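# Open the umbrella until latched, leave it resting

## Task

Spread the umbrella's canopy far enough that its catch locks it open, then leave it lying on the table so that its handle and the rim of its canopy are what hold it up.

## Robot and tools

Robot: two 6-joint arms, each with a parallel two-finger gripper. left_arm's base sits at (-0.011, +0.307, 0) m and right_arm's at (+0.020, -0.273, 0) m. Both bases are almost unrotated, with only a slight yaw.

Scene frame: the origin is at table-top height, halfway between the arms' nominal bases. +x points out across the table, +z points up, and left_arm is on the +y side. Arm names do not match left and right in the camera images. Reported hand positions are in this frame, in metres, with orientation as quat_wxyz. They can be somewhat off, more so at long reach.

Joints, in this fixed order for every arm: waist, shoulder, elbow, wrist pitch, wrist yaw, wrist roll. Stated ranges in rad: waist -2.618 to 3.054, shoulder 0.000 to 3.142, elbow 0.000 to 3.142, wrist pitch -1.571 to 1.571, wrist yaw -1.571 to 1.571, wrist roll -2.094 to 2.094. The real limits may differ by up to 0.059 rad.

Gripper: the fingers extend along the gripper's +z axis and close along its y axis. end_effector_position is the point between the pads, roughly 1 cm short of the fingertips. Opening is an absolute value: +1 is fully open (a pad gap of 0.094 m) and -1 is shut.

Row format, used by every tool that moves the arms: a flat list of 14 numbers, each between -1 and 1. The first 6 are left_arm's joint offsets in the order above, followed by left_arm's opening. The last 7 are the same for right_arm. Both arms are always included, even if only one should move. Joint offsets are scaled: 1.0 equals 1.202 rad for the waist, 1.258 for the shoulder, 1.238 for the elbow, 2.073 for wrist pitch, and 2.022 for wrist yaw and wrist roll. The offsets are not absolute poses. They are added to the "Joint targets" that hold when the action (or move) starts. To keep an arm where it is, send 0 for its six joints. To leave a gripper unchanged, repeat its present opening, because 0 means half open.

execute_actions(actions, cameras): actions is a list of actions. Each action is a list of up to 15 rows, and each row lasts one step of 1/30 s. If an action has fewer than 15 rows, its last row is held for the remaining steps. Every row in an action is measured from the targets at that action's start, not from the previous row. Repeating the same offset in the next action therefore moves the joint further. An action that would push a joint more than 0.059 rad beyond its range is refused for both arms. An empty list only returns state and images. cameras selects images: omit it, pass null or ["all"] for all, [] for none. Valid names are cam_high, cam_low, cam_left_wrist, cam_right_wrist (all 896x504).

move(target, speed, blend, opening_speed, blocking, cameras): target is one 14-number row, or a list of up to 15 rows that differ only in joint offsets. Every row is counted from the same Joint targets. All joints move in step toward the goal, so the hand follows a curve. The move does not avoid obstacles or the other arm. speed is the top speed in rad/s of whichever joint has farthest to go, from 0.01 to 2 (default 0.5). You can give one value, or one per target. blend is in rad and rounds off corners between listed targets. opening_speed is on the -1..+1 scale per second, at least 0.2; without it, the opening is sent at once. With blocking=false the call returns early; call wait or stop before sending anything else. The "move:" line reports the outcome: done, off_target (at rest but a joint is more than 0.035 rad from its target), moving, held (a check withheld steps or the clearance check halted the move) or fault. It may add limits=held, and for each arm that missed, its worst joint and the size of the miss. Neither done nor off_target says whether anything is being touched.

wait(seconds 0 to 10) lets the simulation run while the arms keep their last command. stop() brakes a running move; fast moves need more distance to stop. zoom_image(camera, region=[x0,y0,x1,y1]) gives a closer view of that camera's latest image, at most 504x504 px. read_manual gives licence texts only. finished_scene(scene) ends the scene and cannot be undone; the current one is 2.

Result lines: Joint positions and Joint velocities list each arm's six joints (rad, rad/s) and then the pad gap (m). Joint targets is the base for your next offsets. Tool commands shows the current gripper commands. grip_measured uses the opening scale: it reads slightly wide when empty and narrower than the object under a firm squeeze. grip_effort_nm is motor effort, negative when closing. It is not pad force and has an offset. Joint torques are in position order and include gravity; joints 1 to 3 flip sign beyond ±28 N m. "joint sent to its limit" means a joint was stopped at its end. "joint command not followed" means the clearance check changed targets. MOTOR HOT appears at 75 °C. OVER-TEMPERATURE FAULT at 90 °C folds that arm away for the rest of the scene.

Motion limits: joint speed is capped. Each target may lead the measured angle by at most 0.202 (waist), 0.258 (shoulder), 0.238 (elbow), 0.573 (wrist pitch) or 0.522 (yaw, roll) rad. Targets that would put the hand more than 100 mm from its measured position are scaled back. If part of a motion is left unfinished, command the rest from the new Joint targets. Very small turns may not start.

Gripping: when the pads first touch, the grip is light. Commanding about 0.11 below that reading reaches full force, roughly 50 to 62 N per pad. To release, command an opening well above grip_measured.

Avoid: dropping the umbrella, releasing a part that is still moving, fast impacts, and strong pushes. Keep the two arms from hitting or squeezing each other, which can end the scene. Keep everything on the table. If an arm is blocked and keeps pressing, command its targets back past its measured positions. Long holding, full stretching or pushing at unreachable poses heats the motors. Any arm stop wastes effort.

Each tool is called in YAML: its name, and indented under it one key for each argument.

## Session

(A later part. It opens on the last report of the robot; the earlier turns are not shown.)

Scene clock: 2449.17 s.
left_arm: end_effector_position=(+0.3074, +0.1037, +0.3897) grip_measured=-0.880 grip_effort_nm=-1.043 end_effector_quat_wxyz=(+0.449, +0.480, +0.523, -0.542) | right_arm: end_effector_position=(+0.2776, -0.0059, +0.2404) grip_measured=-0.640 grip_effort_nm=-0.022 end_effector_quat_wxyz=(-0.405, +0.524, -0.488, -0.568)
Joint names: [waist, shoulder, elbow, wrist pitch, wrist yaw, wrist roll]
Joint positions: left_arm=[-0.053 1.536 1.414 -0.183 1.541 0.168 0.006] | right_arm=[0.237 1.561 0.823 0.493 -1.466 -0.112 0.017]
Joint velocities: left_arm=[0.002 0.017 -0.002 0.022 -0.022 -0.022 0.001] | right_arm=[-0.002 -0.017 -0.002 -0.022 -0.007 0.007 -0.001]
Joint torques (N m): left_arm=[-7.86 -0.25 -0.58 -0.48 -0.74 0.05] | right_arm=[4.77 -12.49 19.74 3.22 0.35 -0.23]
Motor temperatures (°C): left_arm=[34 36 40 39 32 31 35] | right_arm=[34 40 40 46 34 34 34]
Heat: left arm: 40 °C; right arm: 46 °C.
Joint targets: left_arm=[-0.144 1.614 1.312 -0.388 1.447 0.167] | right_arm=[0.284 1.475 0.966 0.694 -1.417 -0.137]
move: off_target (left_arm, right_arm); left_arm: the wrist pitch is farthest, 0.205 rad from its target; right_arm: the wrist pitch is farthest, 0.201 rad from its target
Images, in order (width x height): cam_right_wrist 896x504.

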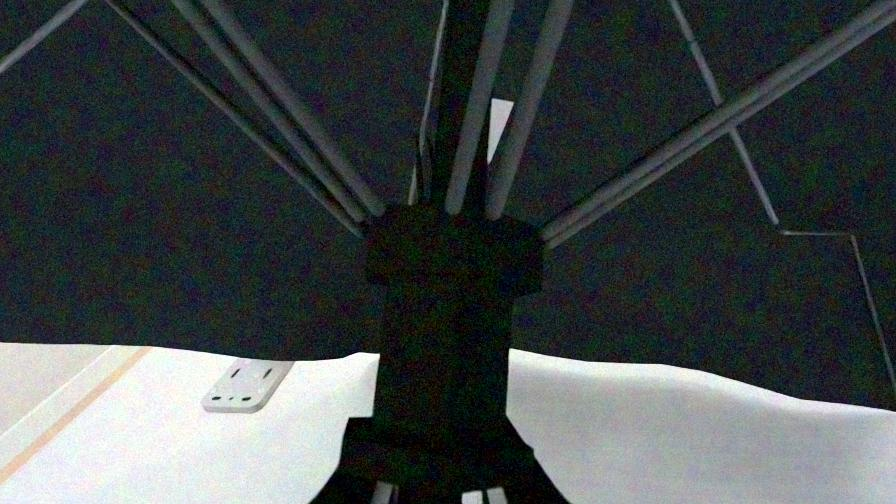

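move:
  target: [-0.0145, 0.011, -0.0145, -0.021, 0.01, 0, -0.93, 0.024, -0.0175, 0.030, 0.012, -0.004, 0, -0.64]
  speed: 0.15
  cameras: ["cam_right_wrist"]

move:
  target: [-0.0145, 0.008, -0.0145, -0.021, 0.01, 0, -0.93, 0.024, -0.0155, 0.026, 0.012, -0.004, 0, -0.64]
  speed: 0.15
  cameras: ["cam_right_wrist"]

Scene clock: 2481.43 s.
left_arm: end_effector_position=(+0.3039, +0.1038, +0.3896) grip_measured=-0.880 grip_effort_nm=-1.043 end_effector_quat_wxyz=(+0.442, +0.480, +0.521, -0.551) | right_arm: end_effector_position=(+0.2738, -0.0028, +0.2437) grip_measured=-0.640 grip_effort_nm=-0.032 end_effector_quat_wxyz=(-0.399, +0.525, -0.487, -0.573)
Joint names: [waist, shoulder, elbow, wrist pitch, wrist yaw, wrist roll]
Joint positions: left_arm=[-0.053 1.536 1.414 -0.197 1.559 0.168 0.006] | right_arm=[0.249 1.554 0.831 0.475 -1.467 -0.107 0.017]
Joint velocities: left_arm=[-0.012 0.002 -0.012 0.007 -0.007 -0.051 -0.001] | right_arm=[-0.007 -0.017 -0.007 0.007 -0.007 -0.081 0.001]
Joint torques (N m): left_arm=[-9.32 0.83 -2.11 -0.8 -0.71 0.03] | right_arm=[5.63 -12.71 20.51 3.39 0.23 -0.25]
Motor temperatures (°C): left_arm=[36 35 39 37 33 31 35] | right_arm=[35 40 45 56 33 34 34]
Heat: left arm: 39 °C; right arm: 56 °C.
Joint targets: left_arm=[-0.161 1.628 1.294 -0.432 1.467 0.167] | right_arm=[0.306 1.465 0.984 0.690 -1.430 -0.133]
move: off_target (left_arm, right_arm); left_arm: the wrist pitch is farthest, 0.234 rad from its target; right_arm: the wrist pitch is farthest, 0.244 rad from its target
Images, in order (width x height): cam_right_wrist 896x504.

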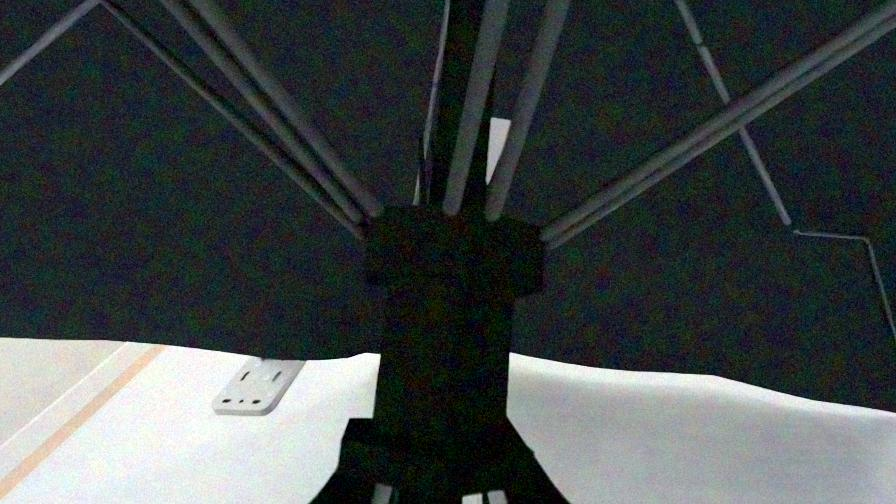

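Scene clock: 2482.13 s.
left_arm: end_effector_position=(+0.3019, +0.1033, +0.3895) grip_measured=-0.880 grip_effort_nm=-1.038 end_effector_quat_wxyz=(+0.437, +0.479, +0.520, -0.555) | right_arm: end_effector_position=(+0.2708, -0.0005, +0.2459) grip_measured=-0.640 grip_effort_nm=-0.027 end_effector_quat_wxyz=(-0.393, +0.526, -0.485, -0.577)
Joint names: [waist, shoulder, elbow, wrist pitch, wrist yaw, wrist roll]
Joint positions: left_arm=[-0.055 1.536 1.414 -0.207 1.568 0.168 0.006] | right_arm=[0.258 1.551 0.837 0.464 -1.472 -0.101 0.017]
Joint velocities: left_arm=[-0.017 -0.007 0.002 -0.007 -0.007 0.051 -0.001] | right_arm=[0.002 0.002 0.012 -0.022 -0.037 0.007 0]
Joint torques (N m): left_arm=[-9.76 0.95 -2.65 -0.95 -0.53 0.04] | right_arm=[6.46 -12.78 20.52 3.34 0.13 -0.25]
Motor temperatures (°C): left_arm=[36 35 39 37 33 31 35] | right_arm=[35 40 45 56 33 34 34]
Heat: left arm: 39 °C; right arm: 56 °C.
Joint targets: left_arm=[-0.168 1.629 1.288 -0.452 1.494 0.168] | right_arm=[0.323 1.461 0.989 0.677 -1.443 -0.129]
move: off_target (left_arm, right_arm); left_arm: the wrist pitch is farthest, 0.269 rad from its target; right_arm: the wrist pitch is farthest, 0.251 rad from its target
Images, in order (width x height): cam_right_wrist 896x504.

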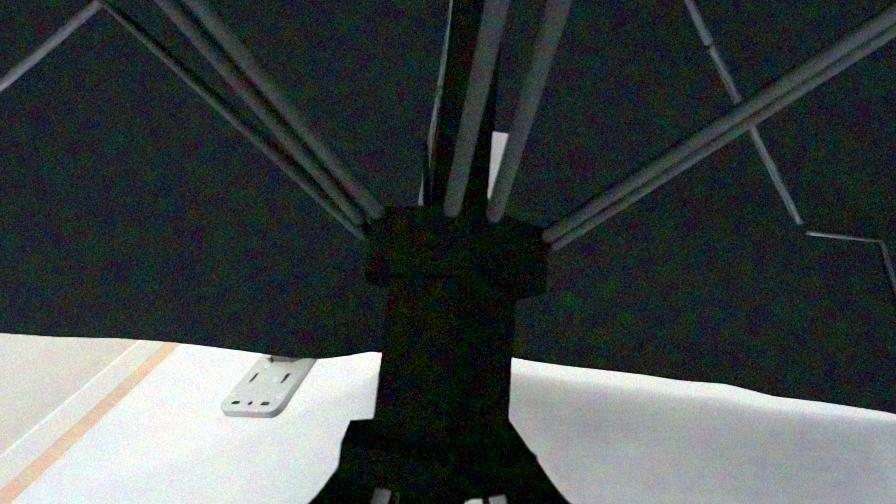

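move:
  target: [0.0638, -0.0511, 0.0629, 0.0897, -0.017, 0, -0.93, -0.1035, 0.075, -0.1319, -0.0544, -0.01, 0, -0.64]
  speed: 0.25
  cameras: ["cam_right_wrist", "cam_high"]

Scene clock: 2487.30 s.
left_arm: end_effector_position=(+0.3039, +0.1010, +0.3932) grip_measured=-0.880 grip_effort_nm=-1.033 end_effector_quat_wxyz=(+0.453, +0.486, +0.518, -0.539) | right_arm: end_effector_position=(+0.2769, -0.0134, +0.2369) grip_measured=-0.640 grip_effort_nm=-0.037 end_effector_quat_wxyz=(-0.392, +0.513, -0.498, -0.579)
Joint names: [waist, shoulder, elbow, wrist pitch, wrist yaw, wrist roll]
Joint positions: left_arm=[-0.062 1.527 1.415 -0.175 1.537 0.168 0.006] | right_arm=[0.213 1.559 0.814 0.46 -1.493 -0.108 0.017]
Joint velocities: left_arm=[0.002 0.002 -0.002 -0.022 -0.037 0.022 0] | right_arm=[-0.002 0.012 0.007 0.037 0.007 0.037 0]
Joint torques (N m): left_arm=[-2.52 -3.03 3.48 0.71 -0.57 0.03] | right_arm=[-1.43 -5.76 7.64 2.31 0.12 -0.19]
Motor temperatures (°C): left_arm=[36 35 39 37 32 31 35] | right_arm=[35 40 47 57 33 34 34]
Heat: left arm: 39 °C; right arm: 57 °C.
Joint targets: left_arm=[-0.091 1.565 1.366 -0.266 1.460 0.167] | right_arm=[0.199 1.555 0.826 0.565 -1.463 -0.128]
move: off_target (left_arm, right_arm); left_arm: the wrist pitch is farthest, 0.091 rad from its target; right_arm: the wrist pitch is farthest, 0.104 rad from its target
Images, in order (width x height): cam_high 896x504, cam_right_wrist 896x504.

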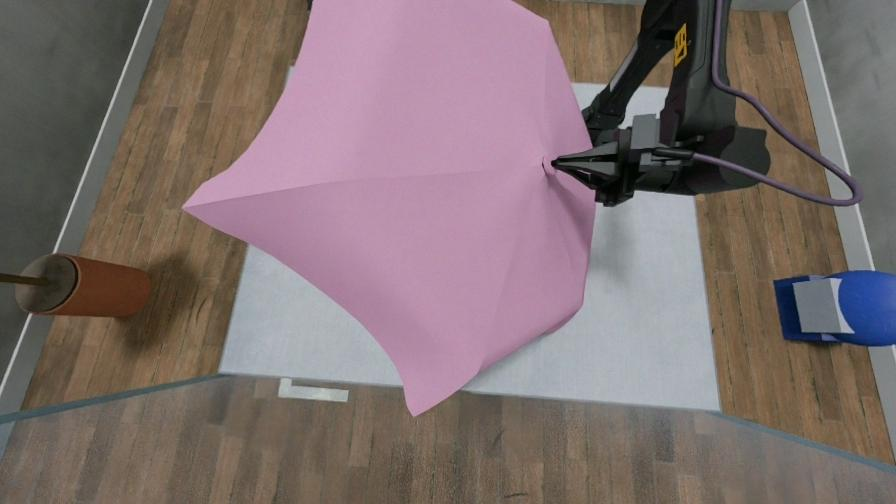

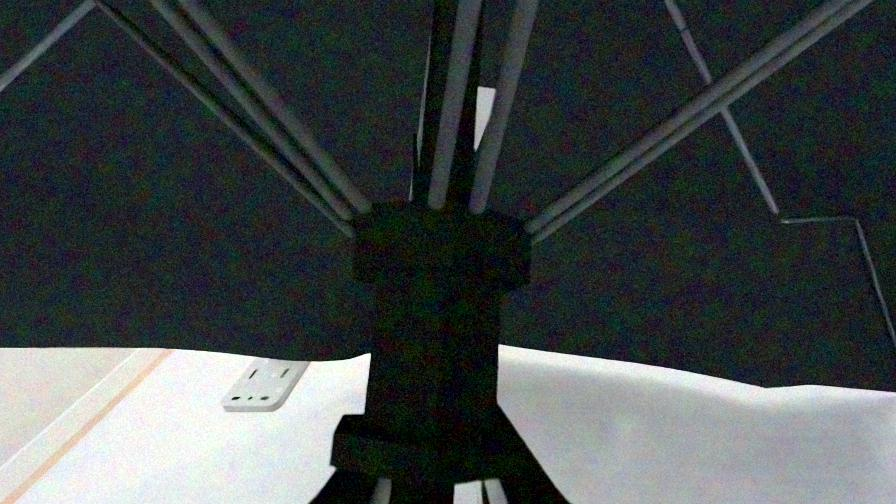

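zoom_image:
  camera: "cam_right_wrist"
  region: [560, 0, 896, 420]

zoom_image:
  camera: "cam_right_wrist"
  region: [330, 0, 620, 300]

Scaled by 1.200 from the camera's 896x504 image, which has a finer 1280x720 frame.

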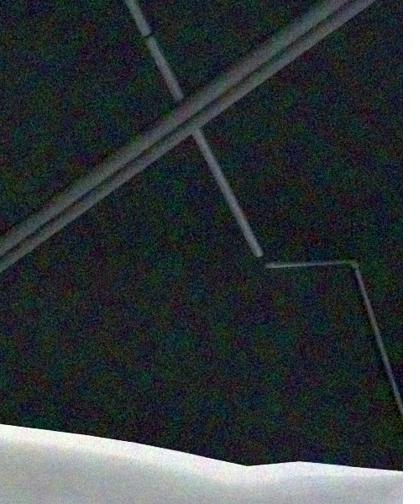

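Scaled by 1.680 from the camera's 896x504 image, which has a finer 1280x720 frame.

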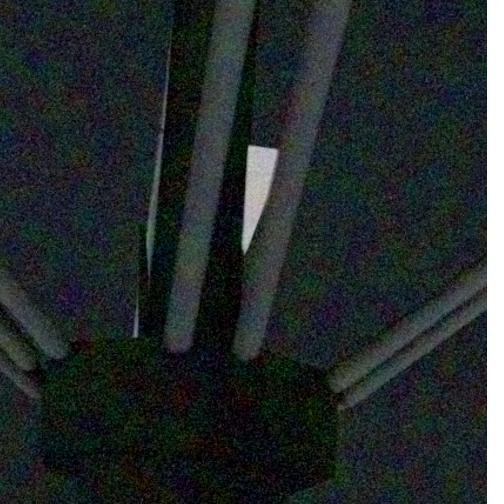

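move:
  target: [0.0183, 0.0024, 0.0404, 0.0304, 0.0025, 0, -0.93, -0.077, 0.058, -0.1115, 0.0198, -0.006, -0.0134, -0.64]
  speed: 0.2
  cameras: ["cam_right_wrist", "cam_high", "cam_low"]

Scene clock: 2545.97 s.
left_arm: end_effector_position=(+0.3157, +0.1002, +0.3871) grip_measured=-0.880 grip_effort_nm=-1.033 end_effector_quat_wxyz=(+0.460, +0.476, +0.534, -0.526) | right_arm: end_effector_position=(+0.2902, -0.0412, +0.2068) grip_measured=-0.640 grip_effort_nm=-0.042 end_effector_quat_wxyz=(+0.424, -0.496, +0.512, +0.558)
Joint names: [waist, shoulder, elbow, wrist pitch, wrist yaw, wrist roll]
Joint positions: left_arm=[-0.063 1.54 1.415 -0.169 1.488 0.168 0.006] | right_arm=[0.117 1.602 0.711 0.608 -1.505 -0.13 0.017]
Joint velocities: left_arm=[-0.007 -0.002 -0.007 -0.095 -0.037 0.037 0.001] | right_arm=[-0.027 0.017 -0.022 0.007 -0.095 0.037 0.001]
Joint torques (N m): left_arm=[-0.51 -3.92 7.32 1.31 -0.04 0.04] | right_arm=[-1.03 -3.56 4.19 1.3 0.13 -0.23]
Motor temperatures (°C): left_arm=[35 35 39 36 32 31 35] | right_arm=[34 37 40 53 33 34 34]
Heat: left arm: 39 °C; right arm: 53 °C.
Joint targets: left_arm=[-0.069 1.568 1.416 -0.203 1.465 0.167] | right_arm=[0.106 1.628 0.688 0.606 -1.475 -0.156]
move: done
Images, in order (width x height): cam_high 896x504, cam_low 896x504, cam_right_wrist 896x504.

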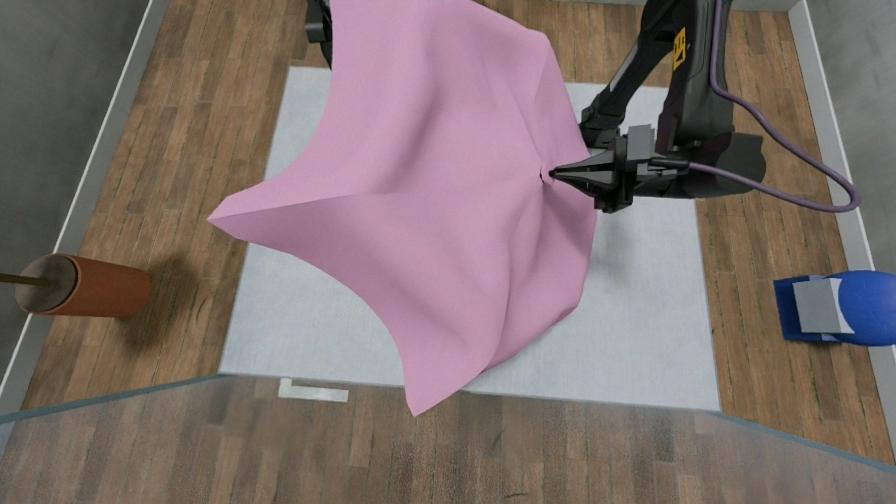

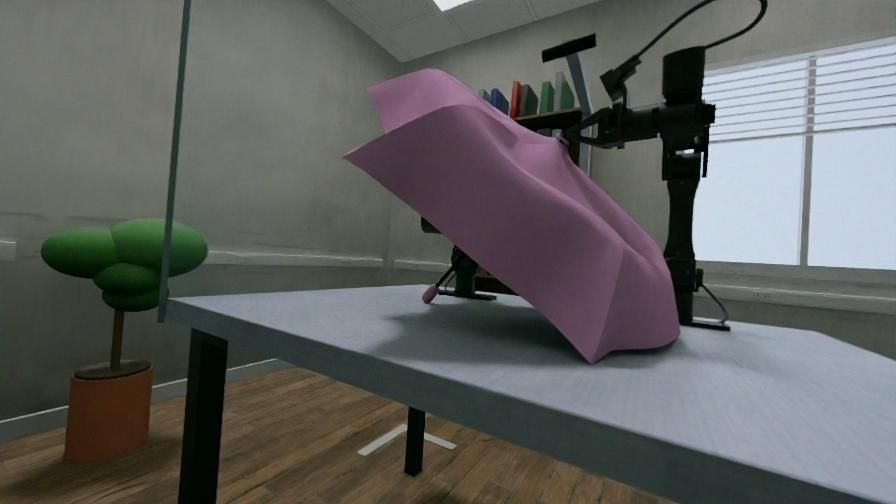

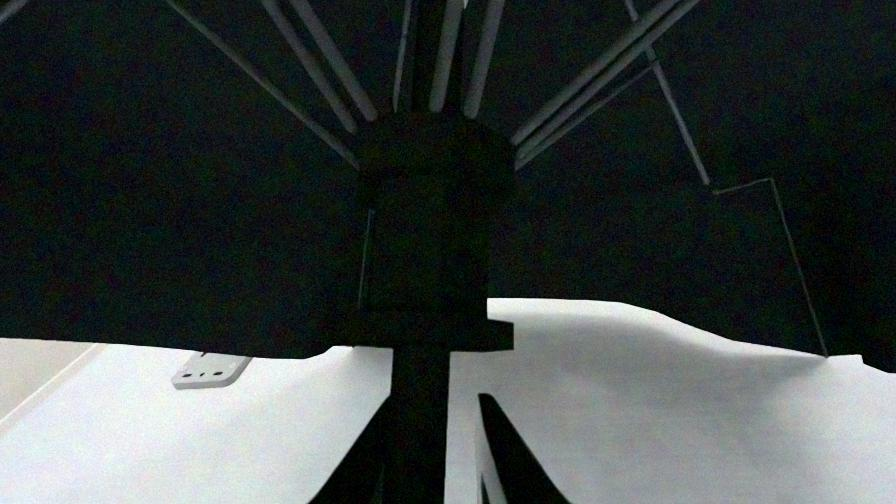

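move:
  target: [0, 0, 0, 0, 0, 0, -0.93, 0.0483, -0.0548, 0.0848, -0.003, 0.0025, 0.008, -0.64]
  speed: 0.15
  cameras: ["cam_right_wrist"]

Scene clock: 2569.87 s.
left_arm: end_effector_position=(+0.3158, +0.1004, +0.3880) grip_measured=-0.880 grip_effort_nm=-1.038 end_effector_quat_wxyz=(+0.462, +0.478, +0.532, -0.525) | right_arm: end_effector_position=(+0.2887, -0.0301, +0.2183) grip_measured=-0.640 grip_effort_nm=-0.032 end_effector_quat_wxyz=(-0.426, +0.511, -0.499, -0.556)
Joint names: [waist, shoulder, elbow, wrist pitch, wrist yaw, wrist roll]
Joint positions: left_arm=[-0.062 1.54 1.416 -0.162 1.49 0.168 0.006] | right_arm=[0.153 1.593 0.748 0.595 -1.492 -0.13 0.017]
Joint velocities: left_arm=[-0.012 0.007 0.002 0.007 0.022 0.007 0] | right_arm=[0.007 0.007 0.002 -0.051 -0.037 0.037 0.001]
Joint torques (N m): left_arm=[-0.57 -3.9 7.25 1.24 -0.06 0.04] | right_arm=[1.13 -8.16 10.39 1.38 0.07 -0.07]
Motor temperatures (°C): left_arm=[34 35 41 37 32 31 35] | right_arm=[34 37 39 50 33 34 34]
Heat: left arm: 41 °C; right arm: 50 °C.
Joint targets: left_arm=[-0.069 1.568 1.416 -0.204 1.465 0.167] | right_arm=[0.164 1.559 0.793 0.599 -1.470 -0.139]
move: off_target (left_arm, right_arm); left_arm: the wrist pitch is farthest, 0.041 rad from its target; right_arm: the elbow is farthest, 0.045 rad from its target
Images, in order (width x height): cam_right_wrist 896x504.

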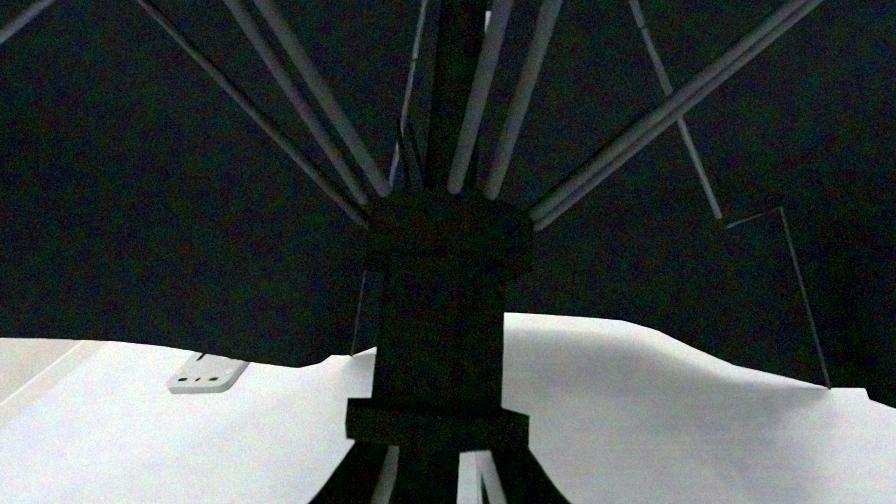

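execute_actions:
  actions:
    - [[-0.0087,0.0064,-0.0091,-0.0107,-0.0007,0,-0.93,0.0646,-0.038,0.0791,0.0133,0.0135,0.0015,-0.64],[-0.0216,0.0159,-0.0226,-0.0268,-0.0019,0,-0.93,0.1273,-0.0748,0.1558,0.0261,0.0265,0.003,-0.64],[-0.0389,0.0286,-0.0407,-0.0482,-0.0033,0,-0.93,0.19,-0.1117,0.2326,0.039,0.0396,0.0045,-0.64],[-0.0562,0.0413,-0.0588,-0.0696,-0.0048,0,-0.93,0.19,-0.1117,0.2326,0.039,0.0396,0.0045,-0.64],[-0.0735,0.0541,-0.0769,-0.091,-0.0063,0,-0.93,0.19,-0.1117,0.2326,0.039,0.0396,0.0045,-0.64],[-0.0865,0.0636,-0.0905,-0.1071,-0.0074,0,-0.93,0.19,-0.1117,0.2326,0.039,0.0396,0.0045,-0.64]]
  cameras: ["cam_right_wrist", "cam_high", "cam_low"]

Scene clock: 2585.00 s.
left_arm: end_effector_position=(+0.2994, +0.1024, +0.3953) grip_measured=-0.880 grip_effort_nm=-1.033 end_effector_quat_wxyz=(+0.443, +0.486, +0.514, -0.551) | right_arm: end_effector_position=(+0.2626, +0.0097, +0.2546) grip_measured=-0.640 grip_effort_nm=-0.046 end_effector_quat_wxyz=(-0.375, +0.528, -0.485, -0.587)
Joint names: [waist, shoulder, elbow, wrist pitch, wrist yaw, wrist roll]
Joint positions: left_arm=[-0.059 1.529 1.425 -0.201 1.567 0.168 0.006] | right_arm=[0.297 1.537 0.871 0.397 -1.463 -0.093 0.017]
Joint velocities: left_arm=[0.007 -0.007 0.002 0.007 -0.066 0.007 0] | right_arm=[-0.002 -0.027 -0.002 0.037 0.022 -0.007 0]
Joint torques (N m): left_arm=[-8.96 2.17 -1.25 -0.48 -0.86 0.04] | right_arm=[6.84 -12.34 20.48 3.32 0.37 -0.25]
Motor temperatures (°C): left_arm=[35 35 41 37 32 31 35] | right_arm=[34 38 41 49 33 34 34]
Heat: left arm: 41 °C; right arm: 49 °C.
Joint targets: left_arm=[-0.162 1.637 1.315 -0.404 1.461 0.167] | right_arm=[0.365 1.452 1.021 0.606 -1.411 -0.120]
Images, in order (width x height): cam_high 896x504, cam_low 896x504, cam_right_wrist 896x504.

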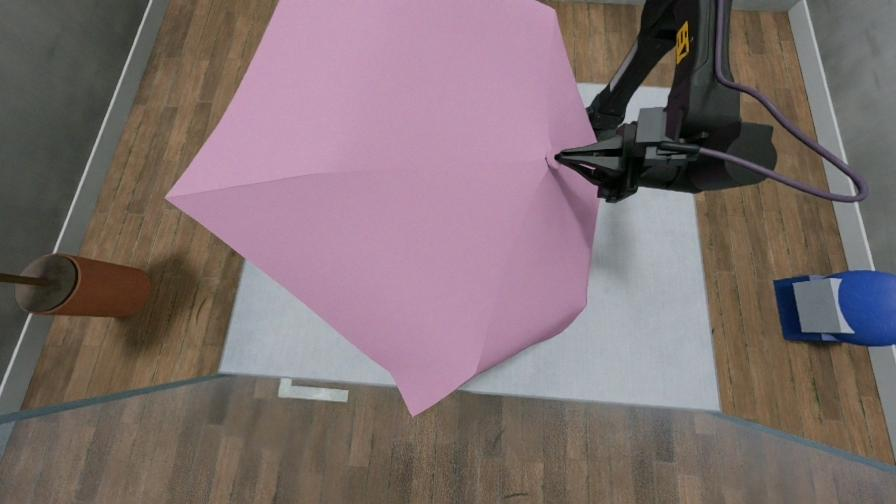

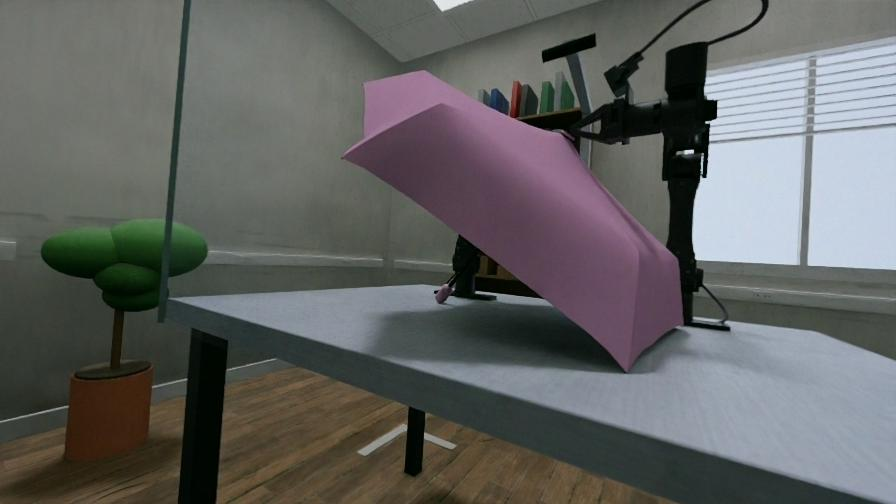

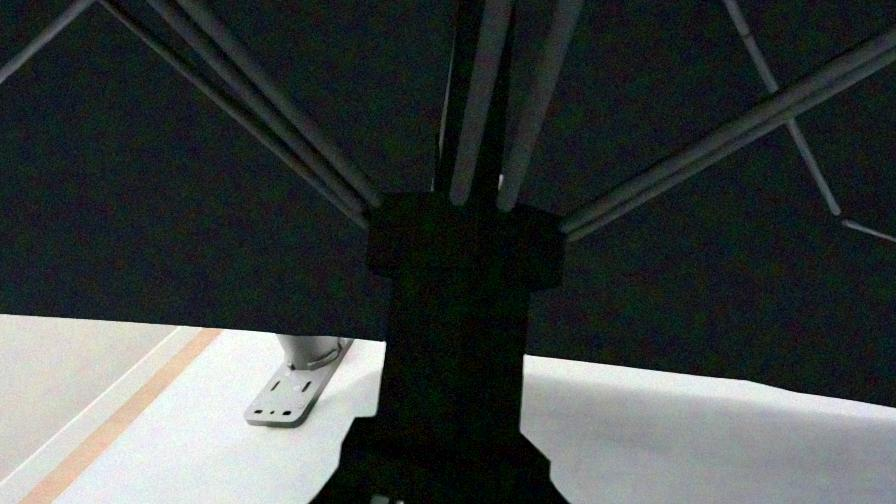

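zoom_image:
  camera: "cam_right_wrist"
  region: [340, 0, 640, 300]

Scaled by 1.680 from the camera's 896x504 image, which has a finer 1280x720 frame.

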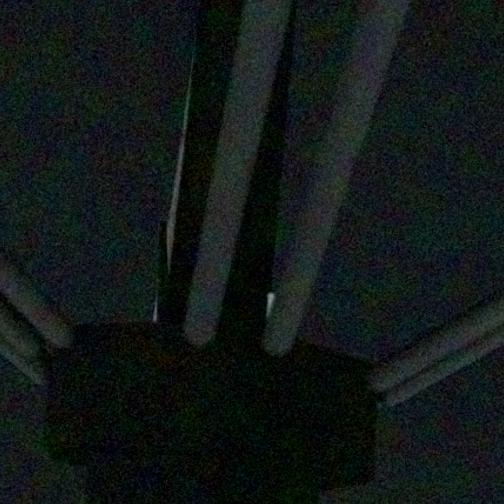

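move:
  target: [0.0774, -0.0548, 0.0816, 0.0965, 0.002, 0, -0.93, -0.1672, 0.0851, -0.1842, -0.0034, -0.0292, -0.0094, -0.64]
  speed: 0.4
  cameras: ["cam_right_wrist"]

Scene clock: 2646.70 s.
left_arm: end_effector_position=(+0.3119, +0.1001, +0.3942) grip_measured=-0.880 grip_effort_nm=-1.033 end_effector_quat_wxyz=(+0.462, +0.485, +0.523, -0.527) | right_arm: end_effector_position=(+0.2844, -0.0226, +0.2316) grip_measured=-0.640 grip_effort_nm=-0.051 end_effector_quat_wxyz=(-0.413, +0.511, -0.501, -0.564)
Joint names: [waist, shoulder, elbow, wrist pitch, wrist yaw, wrist roll]
Joint positions: left_arm=[-0.063 1.539 1.432 -0.165 1.508 0.168 0.006] | right_arm=[0.18 1.562 0.787 0.508 -1.485 -0.122 0.017]
Joint velocities: left_arm=[-0.012 -0.017 -0.017 -0.066 -0.022 -0.007 0] | right_arm=[0.012 0.032 0.007 -0.037 0.007 -0.081 -0.001]
Joint torques (N m): left_arm=[-0.49 -3.81 6.06 1.26 -0.25 0.03] | right_arm=[-1.54 -5.68 6.97 2.2 -0.03 -0.16]
Motor temperatures (°C): left_arm=[37 35 39 36 33 31 35] | right_arm=[35 45 57 63 33 34 34]
Heat: left arm: 39 °C; right arm: 63 °C.
Joint targets: left_arm=[-0.069 1.568 1.416 -0.204 1.465 0.167] | right_arm=[0.164 1.559 0.793 0.599 -1.470 -0.139]
move: off_target (left_arm, right_arm); left_arm: the wrist yaw is farthest, 0.043 rad from its target; right_arm: the wrist pitch is farthest, 0.091 rad from its target
Images, in order (width x height): cam_right_wrist 896x504.

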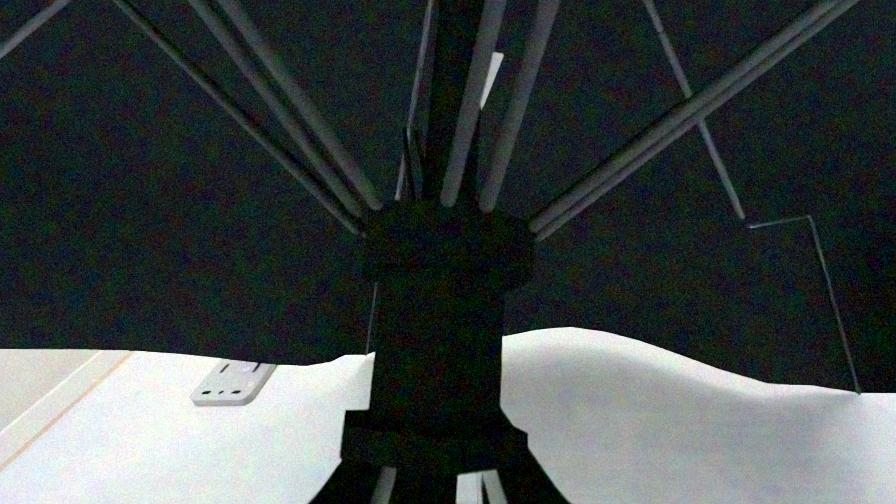

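move:
  target: [-0.0815, 0.0318, -0.0614, -0.0685, 0.047, 0, -0.93, 0.1522, -0.062, 0.1325, 0.0352, -0.0297, 0.0094, -0.64]
  speed: 0.2
  cameras: ["cam_right_wrist"]

move:
  target: [-0.0383, 0.0095, -0.0105, -0.0188, 0.0025, 0, -0.93, 0.0657, 0.0183, 0.0792, -0.0198, -0.0099, 0, -0.64]
  speed: 0.2
  cameras: ["cam_right_wrist"]

Scene clock: 2694.23 s.
left_arm: end_effector_position=(+0.2971, +0.0999, +0.3987) grip_measured=-0.880 grip_effort_nm=-1.038 end_effector_quat_wxyz=(+0.445, +0.493, +0.507, -0.550) | right_arm: end_effector_position=(+0.2553, +0.0016, +0.2505) grip_measured=-0.640 grip_effort_nm=-0.056 end_effector_quat_wxyz=(-0.373, +0.543, -0.456, -0.598)
Joint names: [waist, shoulder, elbow, wrist pitch, wrist yaw, wrist roll]
Joint positions: left_arm=[-0.067 1.528 1.432 -0.19 1.57 0.168 0.006] | right_arm=[0.278 1.555 0.837 0.505 -1.539 -0.073 0.017]
Joint velocities: left_arm=[0.002 -0.007 -0.012 -0.037 0.022 -0.007 0.001] | right_arm=[-0.022 -0.012 -0.017 0.022 0.022 -0.051 0]
Joint torques (N m): left_arm=[-8.65 -0.03 0.21 0.02 0.07 0.04] | right_arm=[6.86 -11.49 17.55 2.87 -0.06 -0.45]
Motor temperatures (°C): left_arm=[35 35 40 37 32 31 35] | right_arm=[34 39 44 57 33 34 34]
Heat: left arm: 40 °C; right arm: 57 °C.
Joint targets: left_arm=[-0.167 1.608 1.340 -0.346 1.560 0.167] | right_arm=[0.347 1.481 0.957 0.672 -1.530 -0.120]
move: off_target (left_arm, right_arm); left_arm: the wrist pitch is farthest, 0.156 rad from its target; right_arm: the wrist pitch is farthest, 0.167 rad from its target
Images, in order (width x height): cam_right_wrist 896x504.

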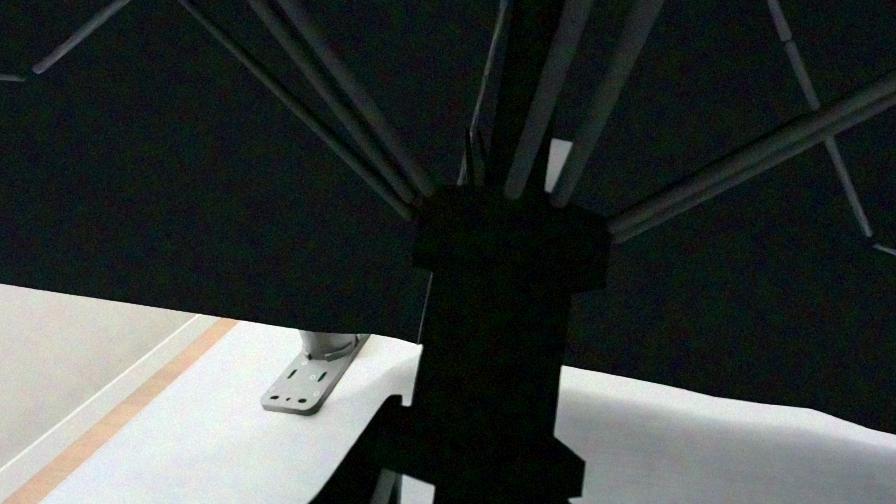

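Scene clock: 2695.10 s.
left_arm: end_effector_position=(+0.2883, +0.0960, +0.4045) grip_measured=-0.880 grip_effort_nm=-1.033 end_effector_quat_wxyz=(+0.445, +0.501, +0.500, -0.550) | right_arm: end_effector_position=(+0.2406, +0.0126, +0.2671) grip_measured=-0.640 grip_effort_nm=-0.061 end_effector_quat_wxyz=(-0.336, +0.555, -0.437, -0.623)
Joint names: [waist, shoulder, elbow, wrist pitch, wrist yaw, wrist roll]
Joint positions: left_arm=[-0.081 1.508 1.432 -0.195 1.57 0.166 0.006] | right_arm=[0.328 1.555 0.906 0.423 -1.586 -0.054 0.017]
Joint velocities: left_arm=[-0.007 -0.007 0.007 -0.007 -0.007 0.066 -0.001] | right_arm=[-0.007 0.007 -0.012 0.022 0.095 -0.022 0]
Joint torques (N m): left_arm=[-11.4 2.69 -0.9 -0.35 0.11 0.06] | right_arm=[9.8 -9.7 20.34 3.23 0.23 -0.64]
Motor temperatures (°C): left_arm=[35 35 40 37 32 31 35] | right_arm=[35 39 44 57 33 34 34]
Heat: left arm: 40 °C; right arm: 57 °C.
Joint targets: left_arm=[-0.213 1.620 1.327 -0.385 1.565 0.168] | right_arm=[0.426 1.504 1.055 0.631 -1.550 -0.120]
move: off_target (left_arm, right_arm); left_arm: the wrist pitch is farthest, 0.190 rad from its target; right_arm: the wrist pitch is farthest, 0.208 rad from its target
Images, in order (width x height): cam_right_wrist 896x504.

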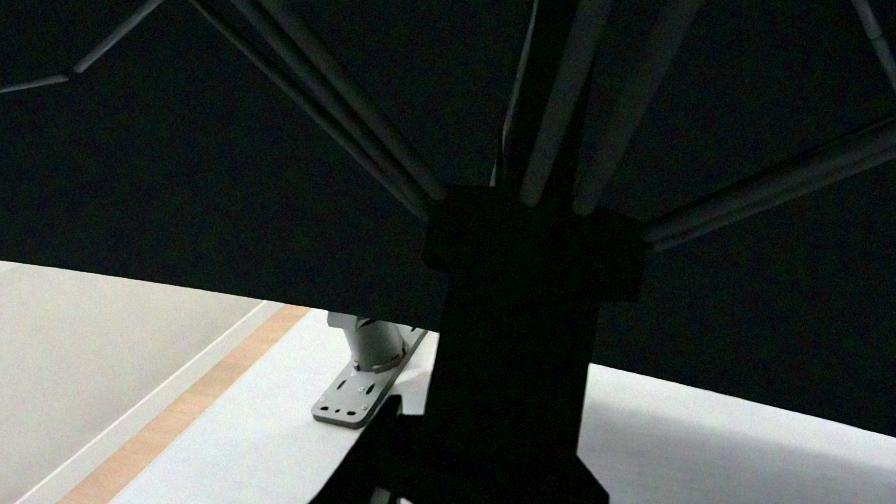

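move:
  target: [-0.0275, 0.0028, -0.004, -0.0024, 0, 0, -0.93, 0.0711, 0.0318, 0.1139, -0.0352, 0, 0, -0.64]
  speed: 0.2
  cameras: ["cam_right_wrist", "cam_high", "cam_low"]

Scene clock: 2699.47 s.
left_arm: end_effector_position=(+0.2832, +0.0914, +0.4079) grip_measured=-0.880 grip_effort_nm=-1.033 end_effector_quat_wxyz=(+0.441, +0.506, +0.494, -0.553) | right_arm: end_effector_position=(+0.2307, +0.0329, +0.2952) grip_measured=-0.635 grip_effort_nm=-0.295 end_effector_quat_wxyz=(-0.301, +0.561, -0.428, -0.641)
Joint names: [waist, shoulder, elbow, wrist pitch, wrist yaw, wrist roll]
Joint positions: left_arm=[-0.098 1.503 1.439 -0.198 1.57 0.162 0.006] | right_arm=[0.398 1.562 1.03 0.309 -1.586 -0.01 0.017]
Joint velocities: left_arm=[-0.007 -0.022 -0.007 -0.037 0.007 -0.022 0] | right_arm=[0.012 -0.002 -0.002 -0.037 -0.022 0.022 0]
Joint torques (N m): left_arm=[-12.88 3.4 -1.89 -0.36 0.1 0.11] | right_arm=[11.25 -7.28 22.05 3.6 0.25 -1.09]
Motor temperatures (°C): left_arm=[36 35 40 36 32 31 35] | right_arm=[35 39 47 59 33 34 34]
Heat: left arm: 40 °C; right arm: 59 °C.
Joint targets: left_arm=[-0.246 1.623 1.322 -0.390 1.565 0.168] | right_arm=[0.512 1.544 1.196 0.558 -1.550 -0.120]
move: off_target (left_arm, right_arm); left_arm: the wrist pitch is farthest, 0.192 rad from its target; right_arm: the wrist pitch is farthest, 0.249 rad from its target
Images, in order (width x height): cam_high 896x504, cam_low 896x504, cam_right_wrist 896x504.

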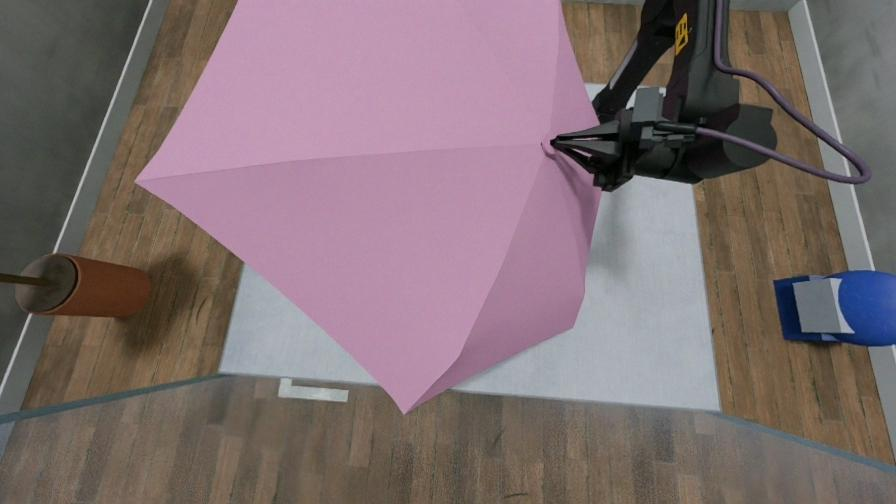

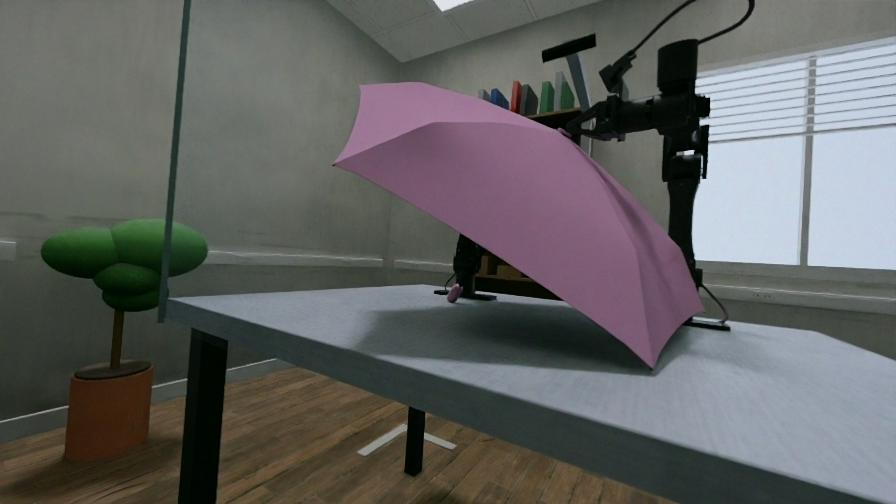

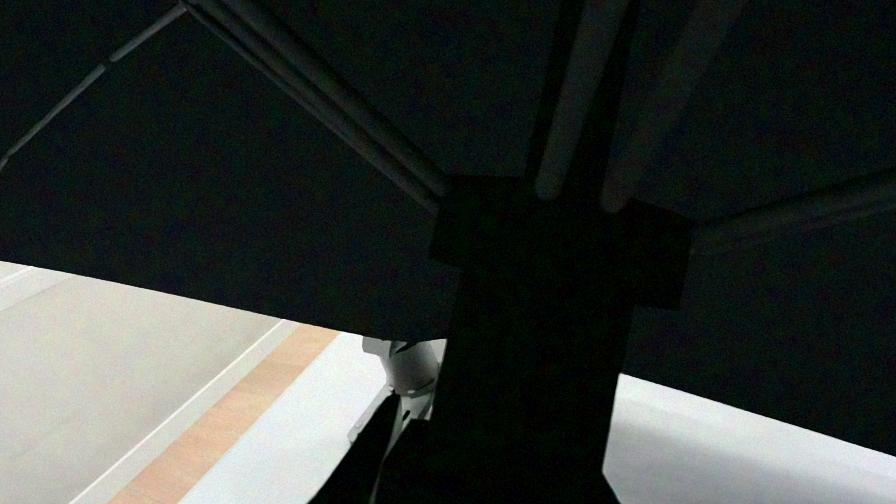

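move:
  target: [-0.0166, 0.008, -0.008, -0.0096, 0, 0, -0.93, 0.0183, 0.0064, 0.0404, -0.0096, 0, 0, -0.64]
  speed: 0.2
  cameras: ["cam_right_wrist"]

Scene clock: 2703.17 s.
left_arm: end_effector_position=(+0.2832, +0.0914, +0.4079) grip_measured=-0.880 grip_effort_nm=-1.033 end_effector_quat_wxyz=(+0.441, +0.506, +0.494, -0.552) | right_arm: end_effector_position=(+0.2313, +0.0342, +0.2963) grip_measured=-0.635 grip_effort_nm=-0.295 end_effector_quat_wxyz=(-0.301, +0.562, -0.427, -0.642)
Joint names: [waist, shoulder, elbow, wrist pitch, wrist yaw, wrist roll]
Joint positions: left_arm=[-0.098 1.503 1.439 -0.197 1.57 0.162 0.006] | right_arm=[0.401 1.567 1.049 0.26 -1.586 -0.046 0.017]
Joint velocities: left_arm=[-0.017 0.002 -0.002 -0.081 -0.007 -0.007 0] | right_arm=[0.002 -0.002 0.012 0.007 -0.007 0.007 0]
Joint torques (N m): left_arm=[-13.35 3.28 -1.78 -0.38 0.1 0.1] | right_arm=[13.22 -7.02 24.96 3.88 0.23 -0.72]
Motor temperatures (°C): left_arm=[37 35 39 36 32 31 35] | right_arm=[35 39 48 61 33 35 34]
Heat: left arm: 39 °C; right arm: 61 °C.
Joint targets: left_arm=[-0.252 1.622 1.323 -0.391 1.566 0.167] | right_arm=[0.533 1.552 1.246 0.538 -1.550 -0.120]
move: off_target (left_arm, right_arm); left_arm: the wrist pitch is farthest, 0.212 rad from its target; right_arm: the wrist pitch is farthest, 0.278 rad from its target
Images, in order (width x height): cam_right_wrist 896x504.

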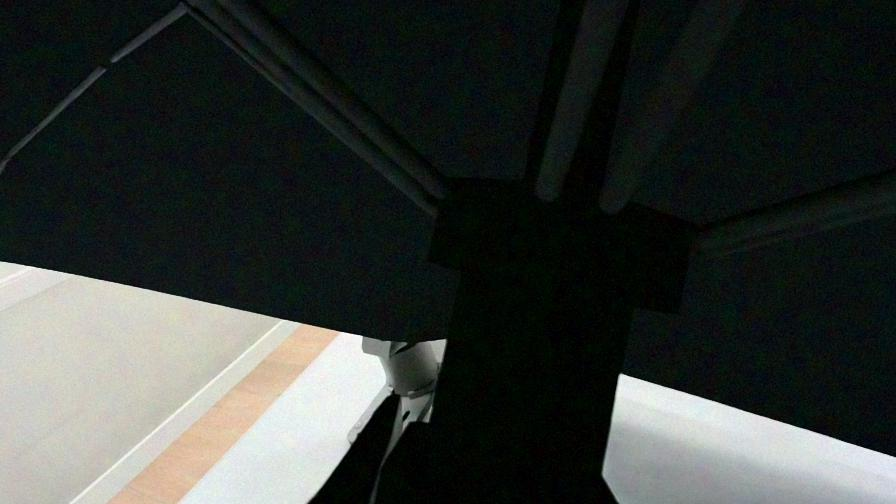

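move:
  target: [0.1032, -0.0707, 0.0695, 0.0646, -0.003, 0, -0.93, -0.089, -0.0119, -0.1268, -0.0859, 0, 0.0198, -0.64]
  speed: 0.2
  cameras: ["cam_right_wrist"]

Scene clock: 2707.87 s.
left_arm: end_effector_position=(+0.2818, +0.0952, +0.4128) grip_measured=-0.880 grip_effort_nm=-1.043 end_effector_quat_wxyz=(+0.449, +0.507, +0.493, -0.546) | right_arm: end_effector_position=(+0.2315, +0.0336, +0.2946) grip_measured=-0.635 grip_effort_nm=-0.281 end_effector_quat_wxyz=(-0.295, +0.557, -0.433, -0.644)
Joint names: [waist, shoulder, elbow, wrist pitch, wrist yaw, wrist roll]
Joint positions: left_arm=[-0.086 1.49 1.441 -0.195 1.57 0.161 0.006] | right_arm=[0.399 1.567 1.049 0.234 -1.586 -0.053 0.017]
Joint velocities: left_arm=[-0.007 0.002 0.022 0.007 0.037 -0.066 -0.001] | right_arm=[-0.002 0.012 -0.012 0.022 -0.007 -0.007 0]
Joint torques (N m): left_arm=[-3.56 -2.3 4.72 0.98 0.05 0.11] | right_arm=[2.7 -8.25 10.59 2.44 0.19 -0.27]
Motor temperatures (°C): left_arm=[38 35 39 36 32 31 35] | right_arm=[36 39 49 65 33 35 34]
Heat: left arm: 39 °C; right arm: 65 °C.
Joint targets: left_arm=[-0.128 1.533 1.409 -0.258 1.559 0.167] | right_arm=[0.427 1.537 1.089 0.360 -1.550 -0.080]
move: off_target (left_arm, right_arm); left_arm: the wrist pitch is farthest, 0.062 rad from its target; right_arm: the wrist pitch is farthest, 0.126 rad from its target
Images, in order (width x height): cam_right_wrist 896x504.

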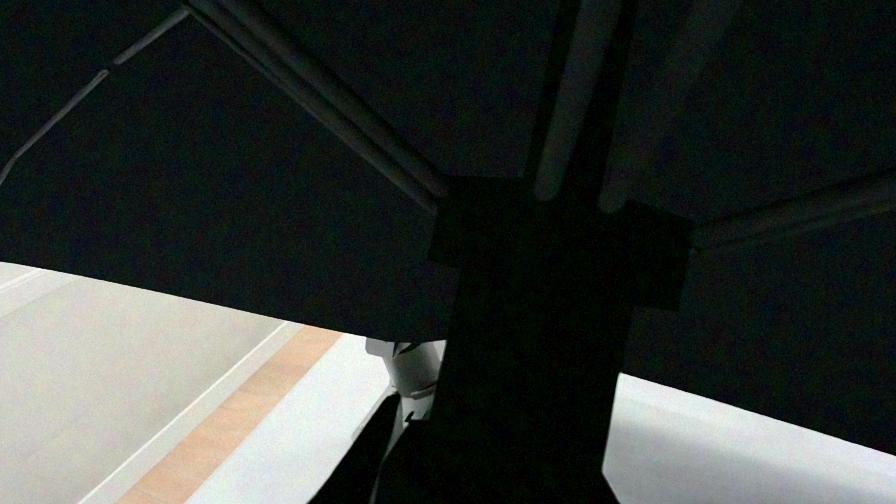

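move:
  target: [0, 0, 0, 0, 0, 0, -0.93, -0.0541, 0.0207, -0.1018, -0.0434, 0, 0, -0.64]
  speed: 0.15
  cameras: ["cam_right_wrist", "cam_high", "cam_low"]

Scene clock: 2711.20 s.
left_arm: end_effector_position=(+0.2777, +0.0907, +0.4100) grip_measured=-0.880 grip_effort_nm=-1.038 end_effector_quat_wxyz=(+0.434, +0.501, +0.499, -0.558) | right_arm: end_effector_position=(+0.2308, +0.0259, +0.2879) grip_measured=-0.635 grip_effort_nm=-0.276 end_effector_quat_wxyz=(-0.292, +0.546, -0.447, -0.646)
Joint names: [waist, shoulder, elbow, wrist pitch, wrist yaw, wrist roll]
Joint positions: left_arm=[-0.102 1.49 1.441 -0.237 1.57 0.161 0.006] | right_arm=[0.379 1.545 1.001 0.257 -1.586 -0.024 0.017]
Joint velocities: left_arm=[0.002 -0.007 -0.012 -0.022 0.037 -0.051 0] | right_arm=[0.012 0.002 0.002 -0.037 -0.037 -0.066 0]
Joint torques (N m): left_arm=[-2.15 -2.3 4.74 1.39 0.08 0.1] | right_arm=[-1.68 -4.44 3.77 1.39 0.2 -0.54]
Motor temperatures (°C): left_arm=[37 35 39 36 32 31 35] | right_arm=[36 39 49 64 33 35 34]
Heat: left arm: 39 °C; right arm: 64 °C.
Joint targets: left_arm=[-0.128 1.533 1.409 -0.258 1.559 0.167] | right_arm=[0.362 1.563 0.963 0.270 -1.550 -0.080]
move: off_target (left_arm, right_arm); left_arm: the shoulder is farthest, 0.043 rad from its target; right_arm: the wrist roll is farthest, 0.056 rad from its target
Images, in order (width x height): cam_high 896x504, cam_low 896x504, cam_right_wrist 896x504.

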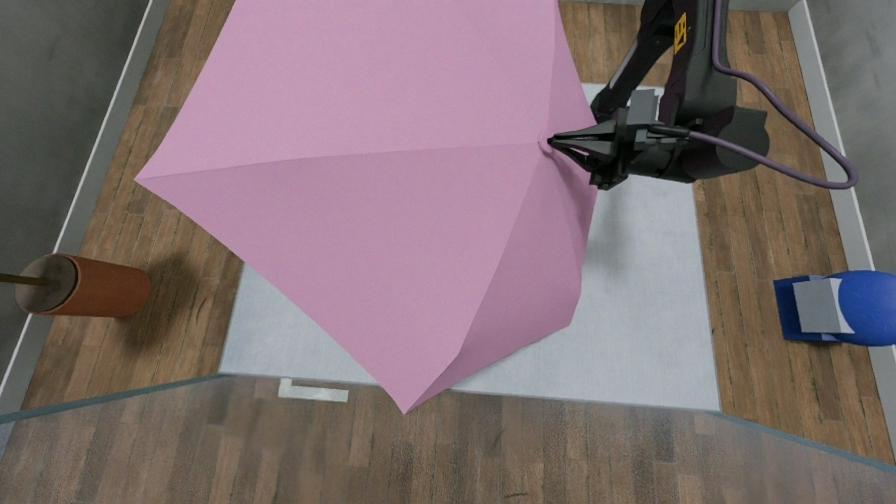

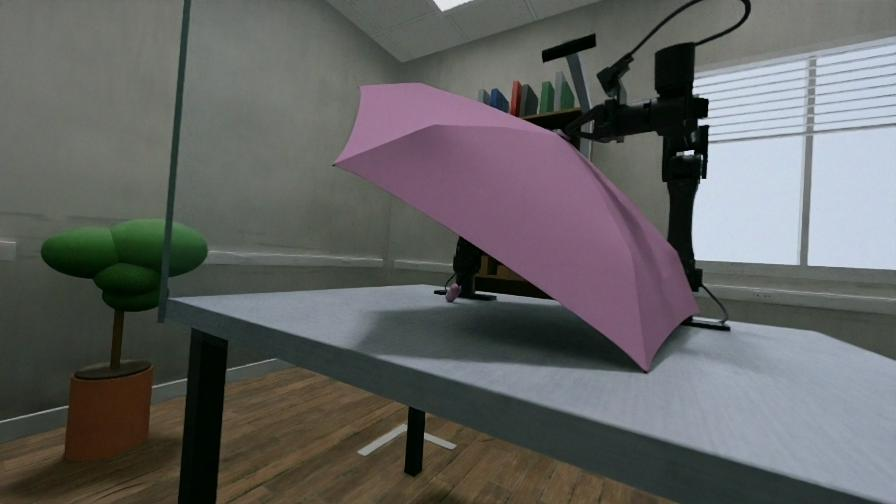

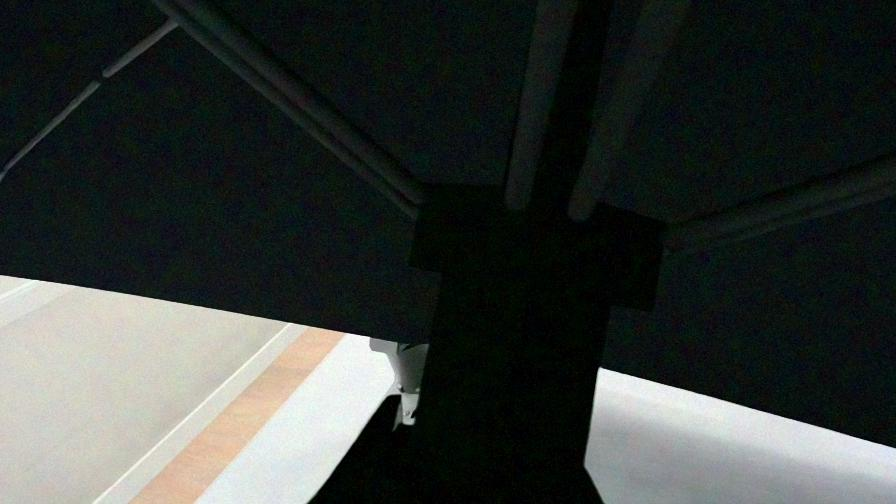

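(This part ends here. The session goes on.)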